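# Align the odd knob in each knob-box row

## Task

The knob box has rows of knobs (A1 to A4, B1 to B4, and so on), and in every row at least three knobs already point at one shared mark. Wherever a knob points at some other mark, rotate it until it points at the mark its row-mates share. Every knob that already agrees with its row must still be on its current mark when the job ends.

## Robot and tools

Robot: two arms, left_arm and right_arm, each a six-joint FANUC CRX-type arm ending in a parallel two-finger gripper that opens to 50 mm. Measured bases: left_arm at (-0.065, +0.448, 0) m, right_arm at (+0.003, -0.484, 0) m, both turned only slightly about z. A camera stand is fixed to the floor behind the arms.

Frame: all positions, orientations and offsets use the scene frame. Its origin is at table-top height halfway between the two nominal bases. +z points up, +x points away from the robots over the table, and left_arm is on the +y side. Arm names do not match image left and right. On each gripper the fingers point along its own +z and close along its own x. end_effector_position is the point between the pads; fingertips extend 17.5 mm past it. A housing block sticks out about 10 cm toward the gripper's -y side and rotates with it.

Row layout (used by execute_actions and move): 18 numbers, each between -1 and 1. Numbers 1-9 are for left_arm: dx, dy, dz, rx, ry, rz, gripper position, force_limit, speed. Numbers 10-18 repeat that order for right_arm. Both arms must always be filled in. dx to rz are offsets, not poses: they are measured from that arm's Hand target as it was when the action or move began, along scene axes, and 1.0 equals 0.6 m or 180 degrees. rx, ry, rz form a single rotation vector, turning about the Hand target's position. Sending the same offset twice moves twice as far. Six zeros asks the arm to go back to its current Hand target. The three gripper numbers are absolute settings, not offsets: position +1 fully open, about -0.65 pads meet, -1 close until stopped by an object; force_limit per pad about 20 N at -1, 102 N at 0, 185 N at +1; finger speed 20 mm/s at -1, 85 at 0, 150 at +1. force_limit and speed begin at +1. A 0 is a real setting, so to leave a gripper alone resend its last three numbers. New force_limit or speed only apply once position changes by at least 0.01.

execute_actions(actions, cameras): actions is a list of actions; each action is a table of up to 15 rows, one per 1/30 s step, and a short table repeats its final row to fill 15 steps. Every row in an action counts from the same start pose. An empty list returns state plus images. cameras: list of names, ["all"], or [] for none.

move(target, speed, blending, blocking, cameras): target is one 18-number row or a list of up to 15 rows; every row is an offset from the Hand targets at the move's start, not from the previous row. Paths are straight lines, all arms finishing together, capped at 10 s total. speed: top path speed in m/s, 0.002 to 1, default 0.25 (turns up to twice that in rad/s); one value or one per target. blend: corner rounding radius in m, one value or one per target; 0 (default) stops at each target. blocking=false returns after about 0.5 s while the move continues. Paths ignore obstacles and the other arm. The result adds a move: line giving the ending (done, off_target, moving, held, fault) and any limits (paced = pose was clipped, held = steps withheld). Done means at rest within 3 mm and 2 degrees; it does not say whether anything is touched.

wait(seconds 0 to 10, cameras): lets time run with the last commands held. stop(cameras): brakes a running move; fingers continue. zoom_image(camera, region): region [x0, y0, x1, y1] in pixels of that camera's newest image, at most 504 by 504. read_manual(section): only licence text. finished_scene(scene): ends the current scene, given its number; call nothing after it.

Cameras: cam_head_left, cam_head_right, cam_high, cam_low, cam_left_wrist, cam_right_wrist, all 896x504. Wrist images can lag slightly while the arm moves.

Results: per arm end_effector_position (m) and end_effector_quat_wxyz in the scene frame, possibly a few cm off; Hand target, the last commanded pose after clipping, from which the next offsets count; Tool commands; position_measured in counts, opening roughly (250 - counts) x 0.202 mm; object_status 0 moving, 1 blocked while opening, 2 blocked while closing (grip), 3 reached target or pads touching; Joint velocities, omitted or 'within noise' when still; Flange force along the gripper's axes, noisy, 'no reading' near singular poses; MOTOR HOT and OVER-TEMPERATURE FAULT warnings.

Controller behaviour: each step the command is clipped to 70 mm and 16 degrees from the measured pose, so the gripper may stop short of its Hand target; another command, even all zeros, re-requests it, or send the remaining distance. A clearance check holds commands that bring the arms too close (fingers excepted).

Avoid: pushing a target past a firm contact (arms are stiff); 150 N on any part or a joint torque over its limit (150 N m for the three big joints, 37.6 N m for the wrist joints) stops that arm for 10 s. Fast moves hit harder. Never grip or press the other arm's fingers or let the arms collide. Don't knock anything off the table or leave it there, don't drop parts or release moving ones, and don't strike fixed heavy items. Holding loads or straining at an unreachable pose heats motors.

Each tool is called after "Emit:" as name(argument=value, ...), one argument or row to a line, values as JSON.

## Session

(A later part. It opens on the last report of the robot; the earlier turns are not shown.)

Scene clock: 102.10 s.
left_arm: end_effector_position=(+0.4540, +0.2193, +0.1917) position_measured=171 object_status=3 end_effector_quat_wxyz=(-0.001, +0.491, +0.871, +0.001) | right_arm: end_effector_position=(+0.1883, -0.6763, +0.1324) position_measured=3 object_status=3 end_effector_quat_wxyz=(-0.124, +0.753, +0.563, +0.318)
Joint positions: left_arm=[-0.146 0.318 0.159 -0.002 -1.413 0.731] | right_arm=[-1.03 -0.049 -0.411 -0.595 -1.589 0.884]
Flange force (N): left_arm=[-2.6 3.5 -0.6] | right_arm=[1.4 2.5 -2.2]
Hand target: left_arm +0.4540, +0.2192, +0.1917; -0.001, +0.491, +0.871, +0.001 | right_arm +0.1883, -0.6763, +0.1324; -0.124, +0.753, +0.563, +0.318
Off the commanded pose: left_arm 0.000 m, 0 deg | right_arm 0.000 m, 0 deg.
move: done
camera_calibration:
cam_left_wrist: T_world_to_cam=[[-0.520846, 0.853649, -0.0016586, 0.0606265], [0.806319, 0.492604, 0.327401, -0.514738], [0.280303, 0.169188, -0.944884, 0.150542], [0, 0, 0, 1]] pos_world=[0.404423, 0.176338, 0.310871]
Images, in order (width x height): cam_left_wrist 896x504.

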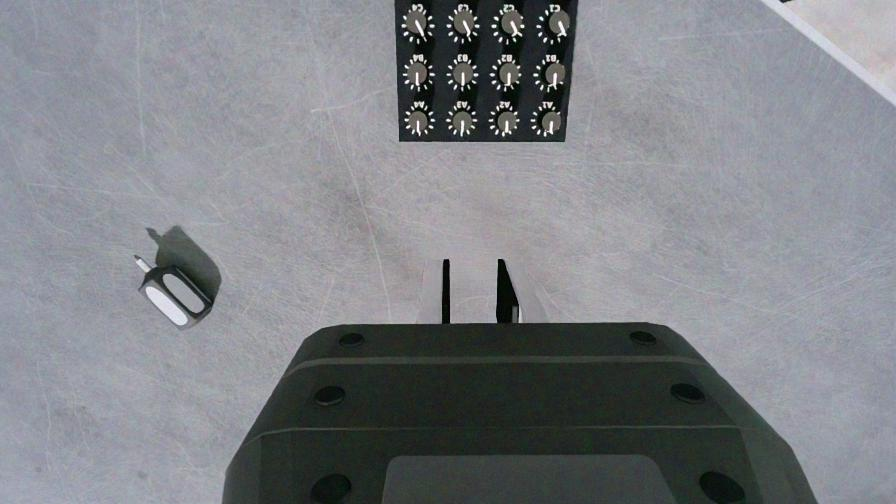

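Row A good. Shift back to check D3.

Emit:
move(
  target=[-0.07,-0.04,0,0,0,0,-0.12,-1,-1,0,0,0,0,0,0,1,1,1],
  cameras=["cam_left_wrist"],
)

Emit:
zoom_image(
  camera="cam_left_wrist",
  region=[350, 0, 600, 250],
)

Scene clock: 104.63 s.
left_arm: end_effector_position=(+0.4120, +0.1952, +0.1917) position_measured=171 object_status=3 end_effector_quat_wxyz=(-0.001, +0.491, +0.871, +0.000) | right_arm: end_effector_position=(+0.1883, -0.6763, +0.1324) position_measured=3 object_status=3 end_effector_quat_wxyz=(-0.124, +0.753, +0.563, +0.318)
Joint positions: left_arm=[-0.206 0.25 0.073 -0.001 -1.395 0.791] | right_arm=[-1.03 -0.049 -0.411 -0.595 -1.589 0.884]
Flange force (N): left_arm=[-2.5 3.3 -0.9] | right_arm=[1.4 3.8 -1.6]
Hand target: left_arm +0.4120, +0.1952, +0.1917; -0.001, +0.491, +0.871, +0.001 | right_arm +0.1883, -0.6763, +0.1324; -0.124, +0.753, +0.563, +0.318
Off the commanded pose: left_arm 0.000 m, 0 deg | right_arm 0.000 m, 0 deg.
move: done
camera_calibration:
cam_left_wrist: T_world_to_cam=[[-0.520891, 0.853622, -0.0017673, 0.0592931], [0.806297, 0.492691, 0.327323, -0.469064], [0.280281, 0.169075, -0.944911, 0.166504], [0, 0, 0, 1]] pos_world=[0.362423, 0.152338, 0.310972]
Images, in order (width x height): cam_left_wrist 896x504.

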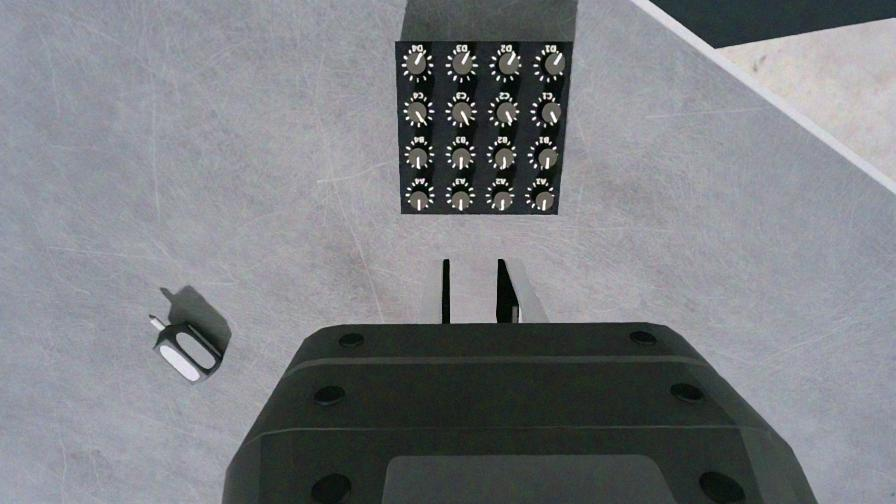

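Scaled by 2.016 from the camera's 896x504 image, which has a finer 1280x720 frame.

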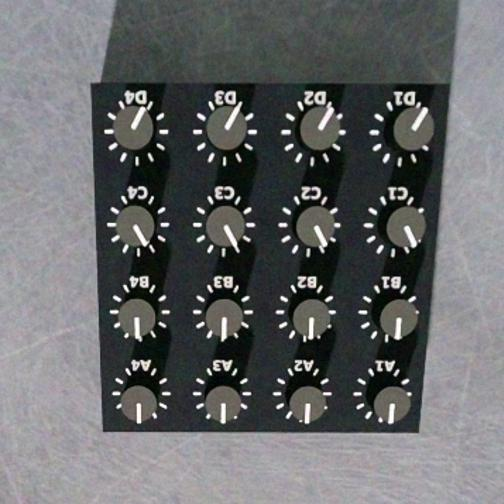

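Emit:
finished_scene(
  scene=2,
)

The scene is finished: the task was done.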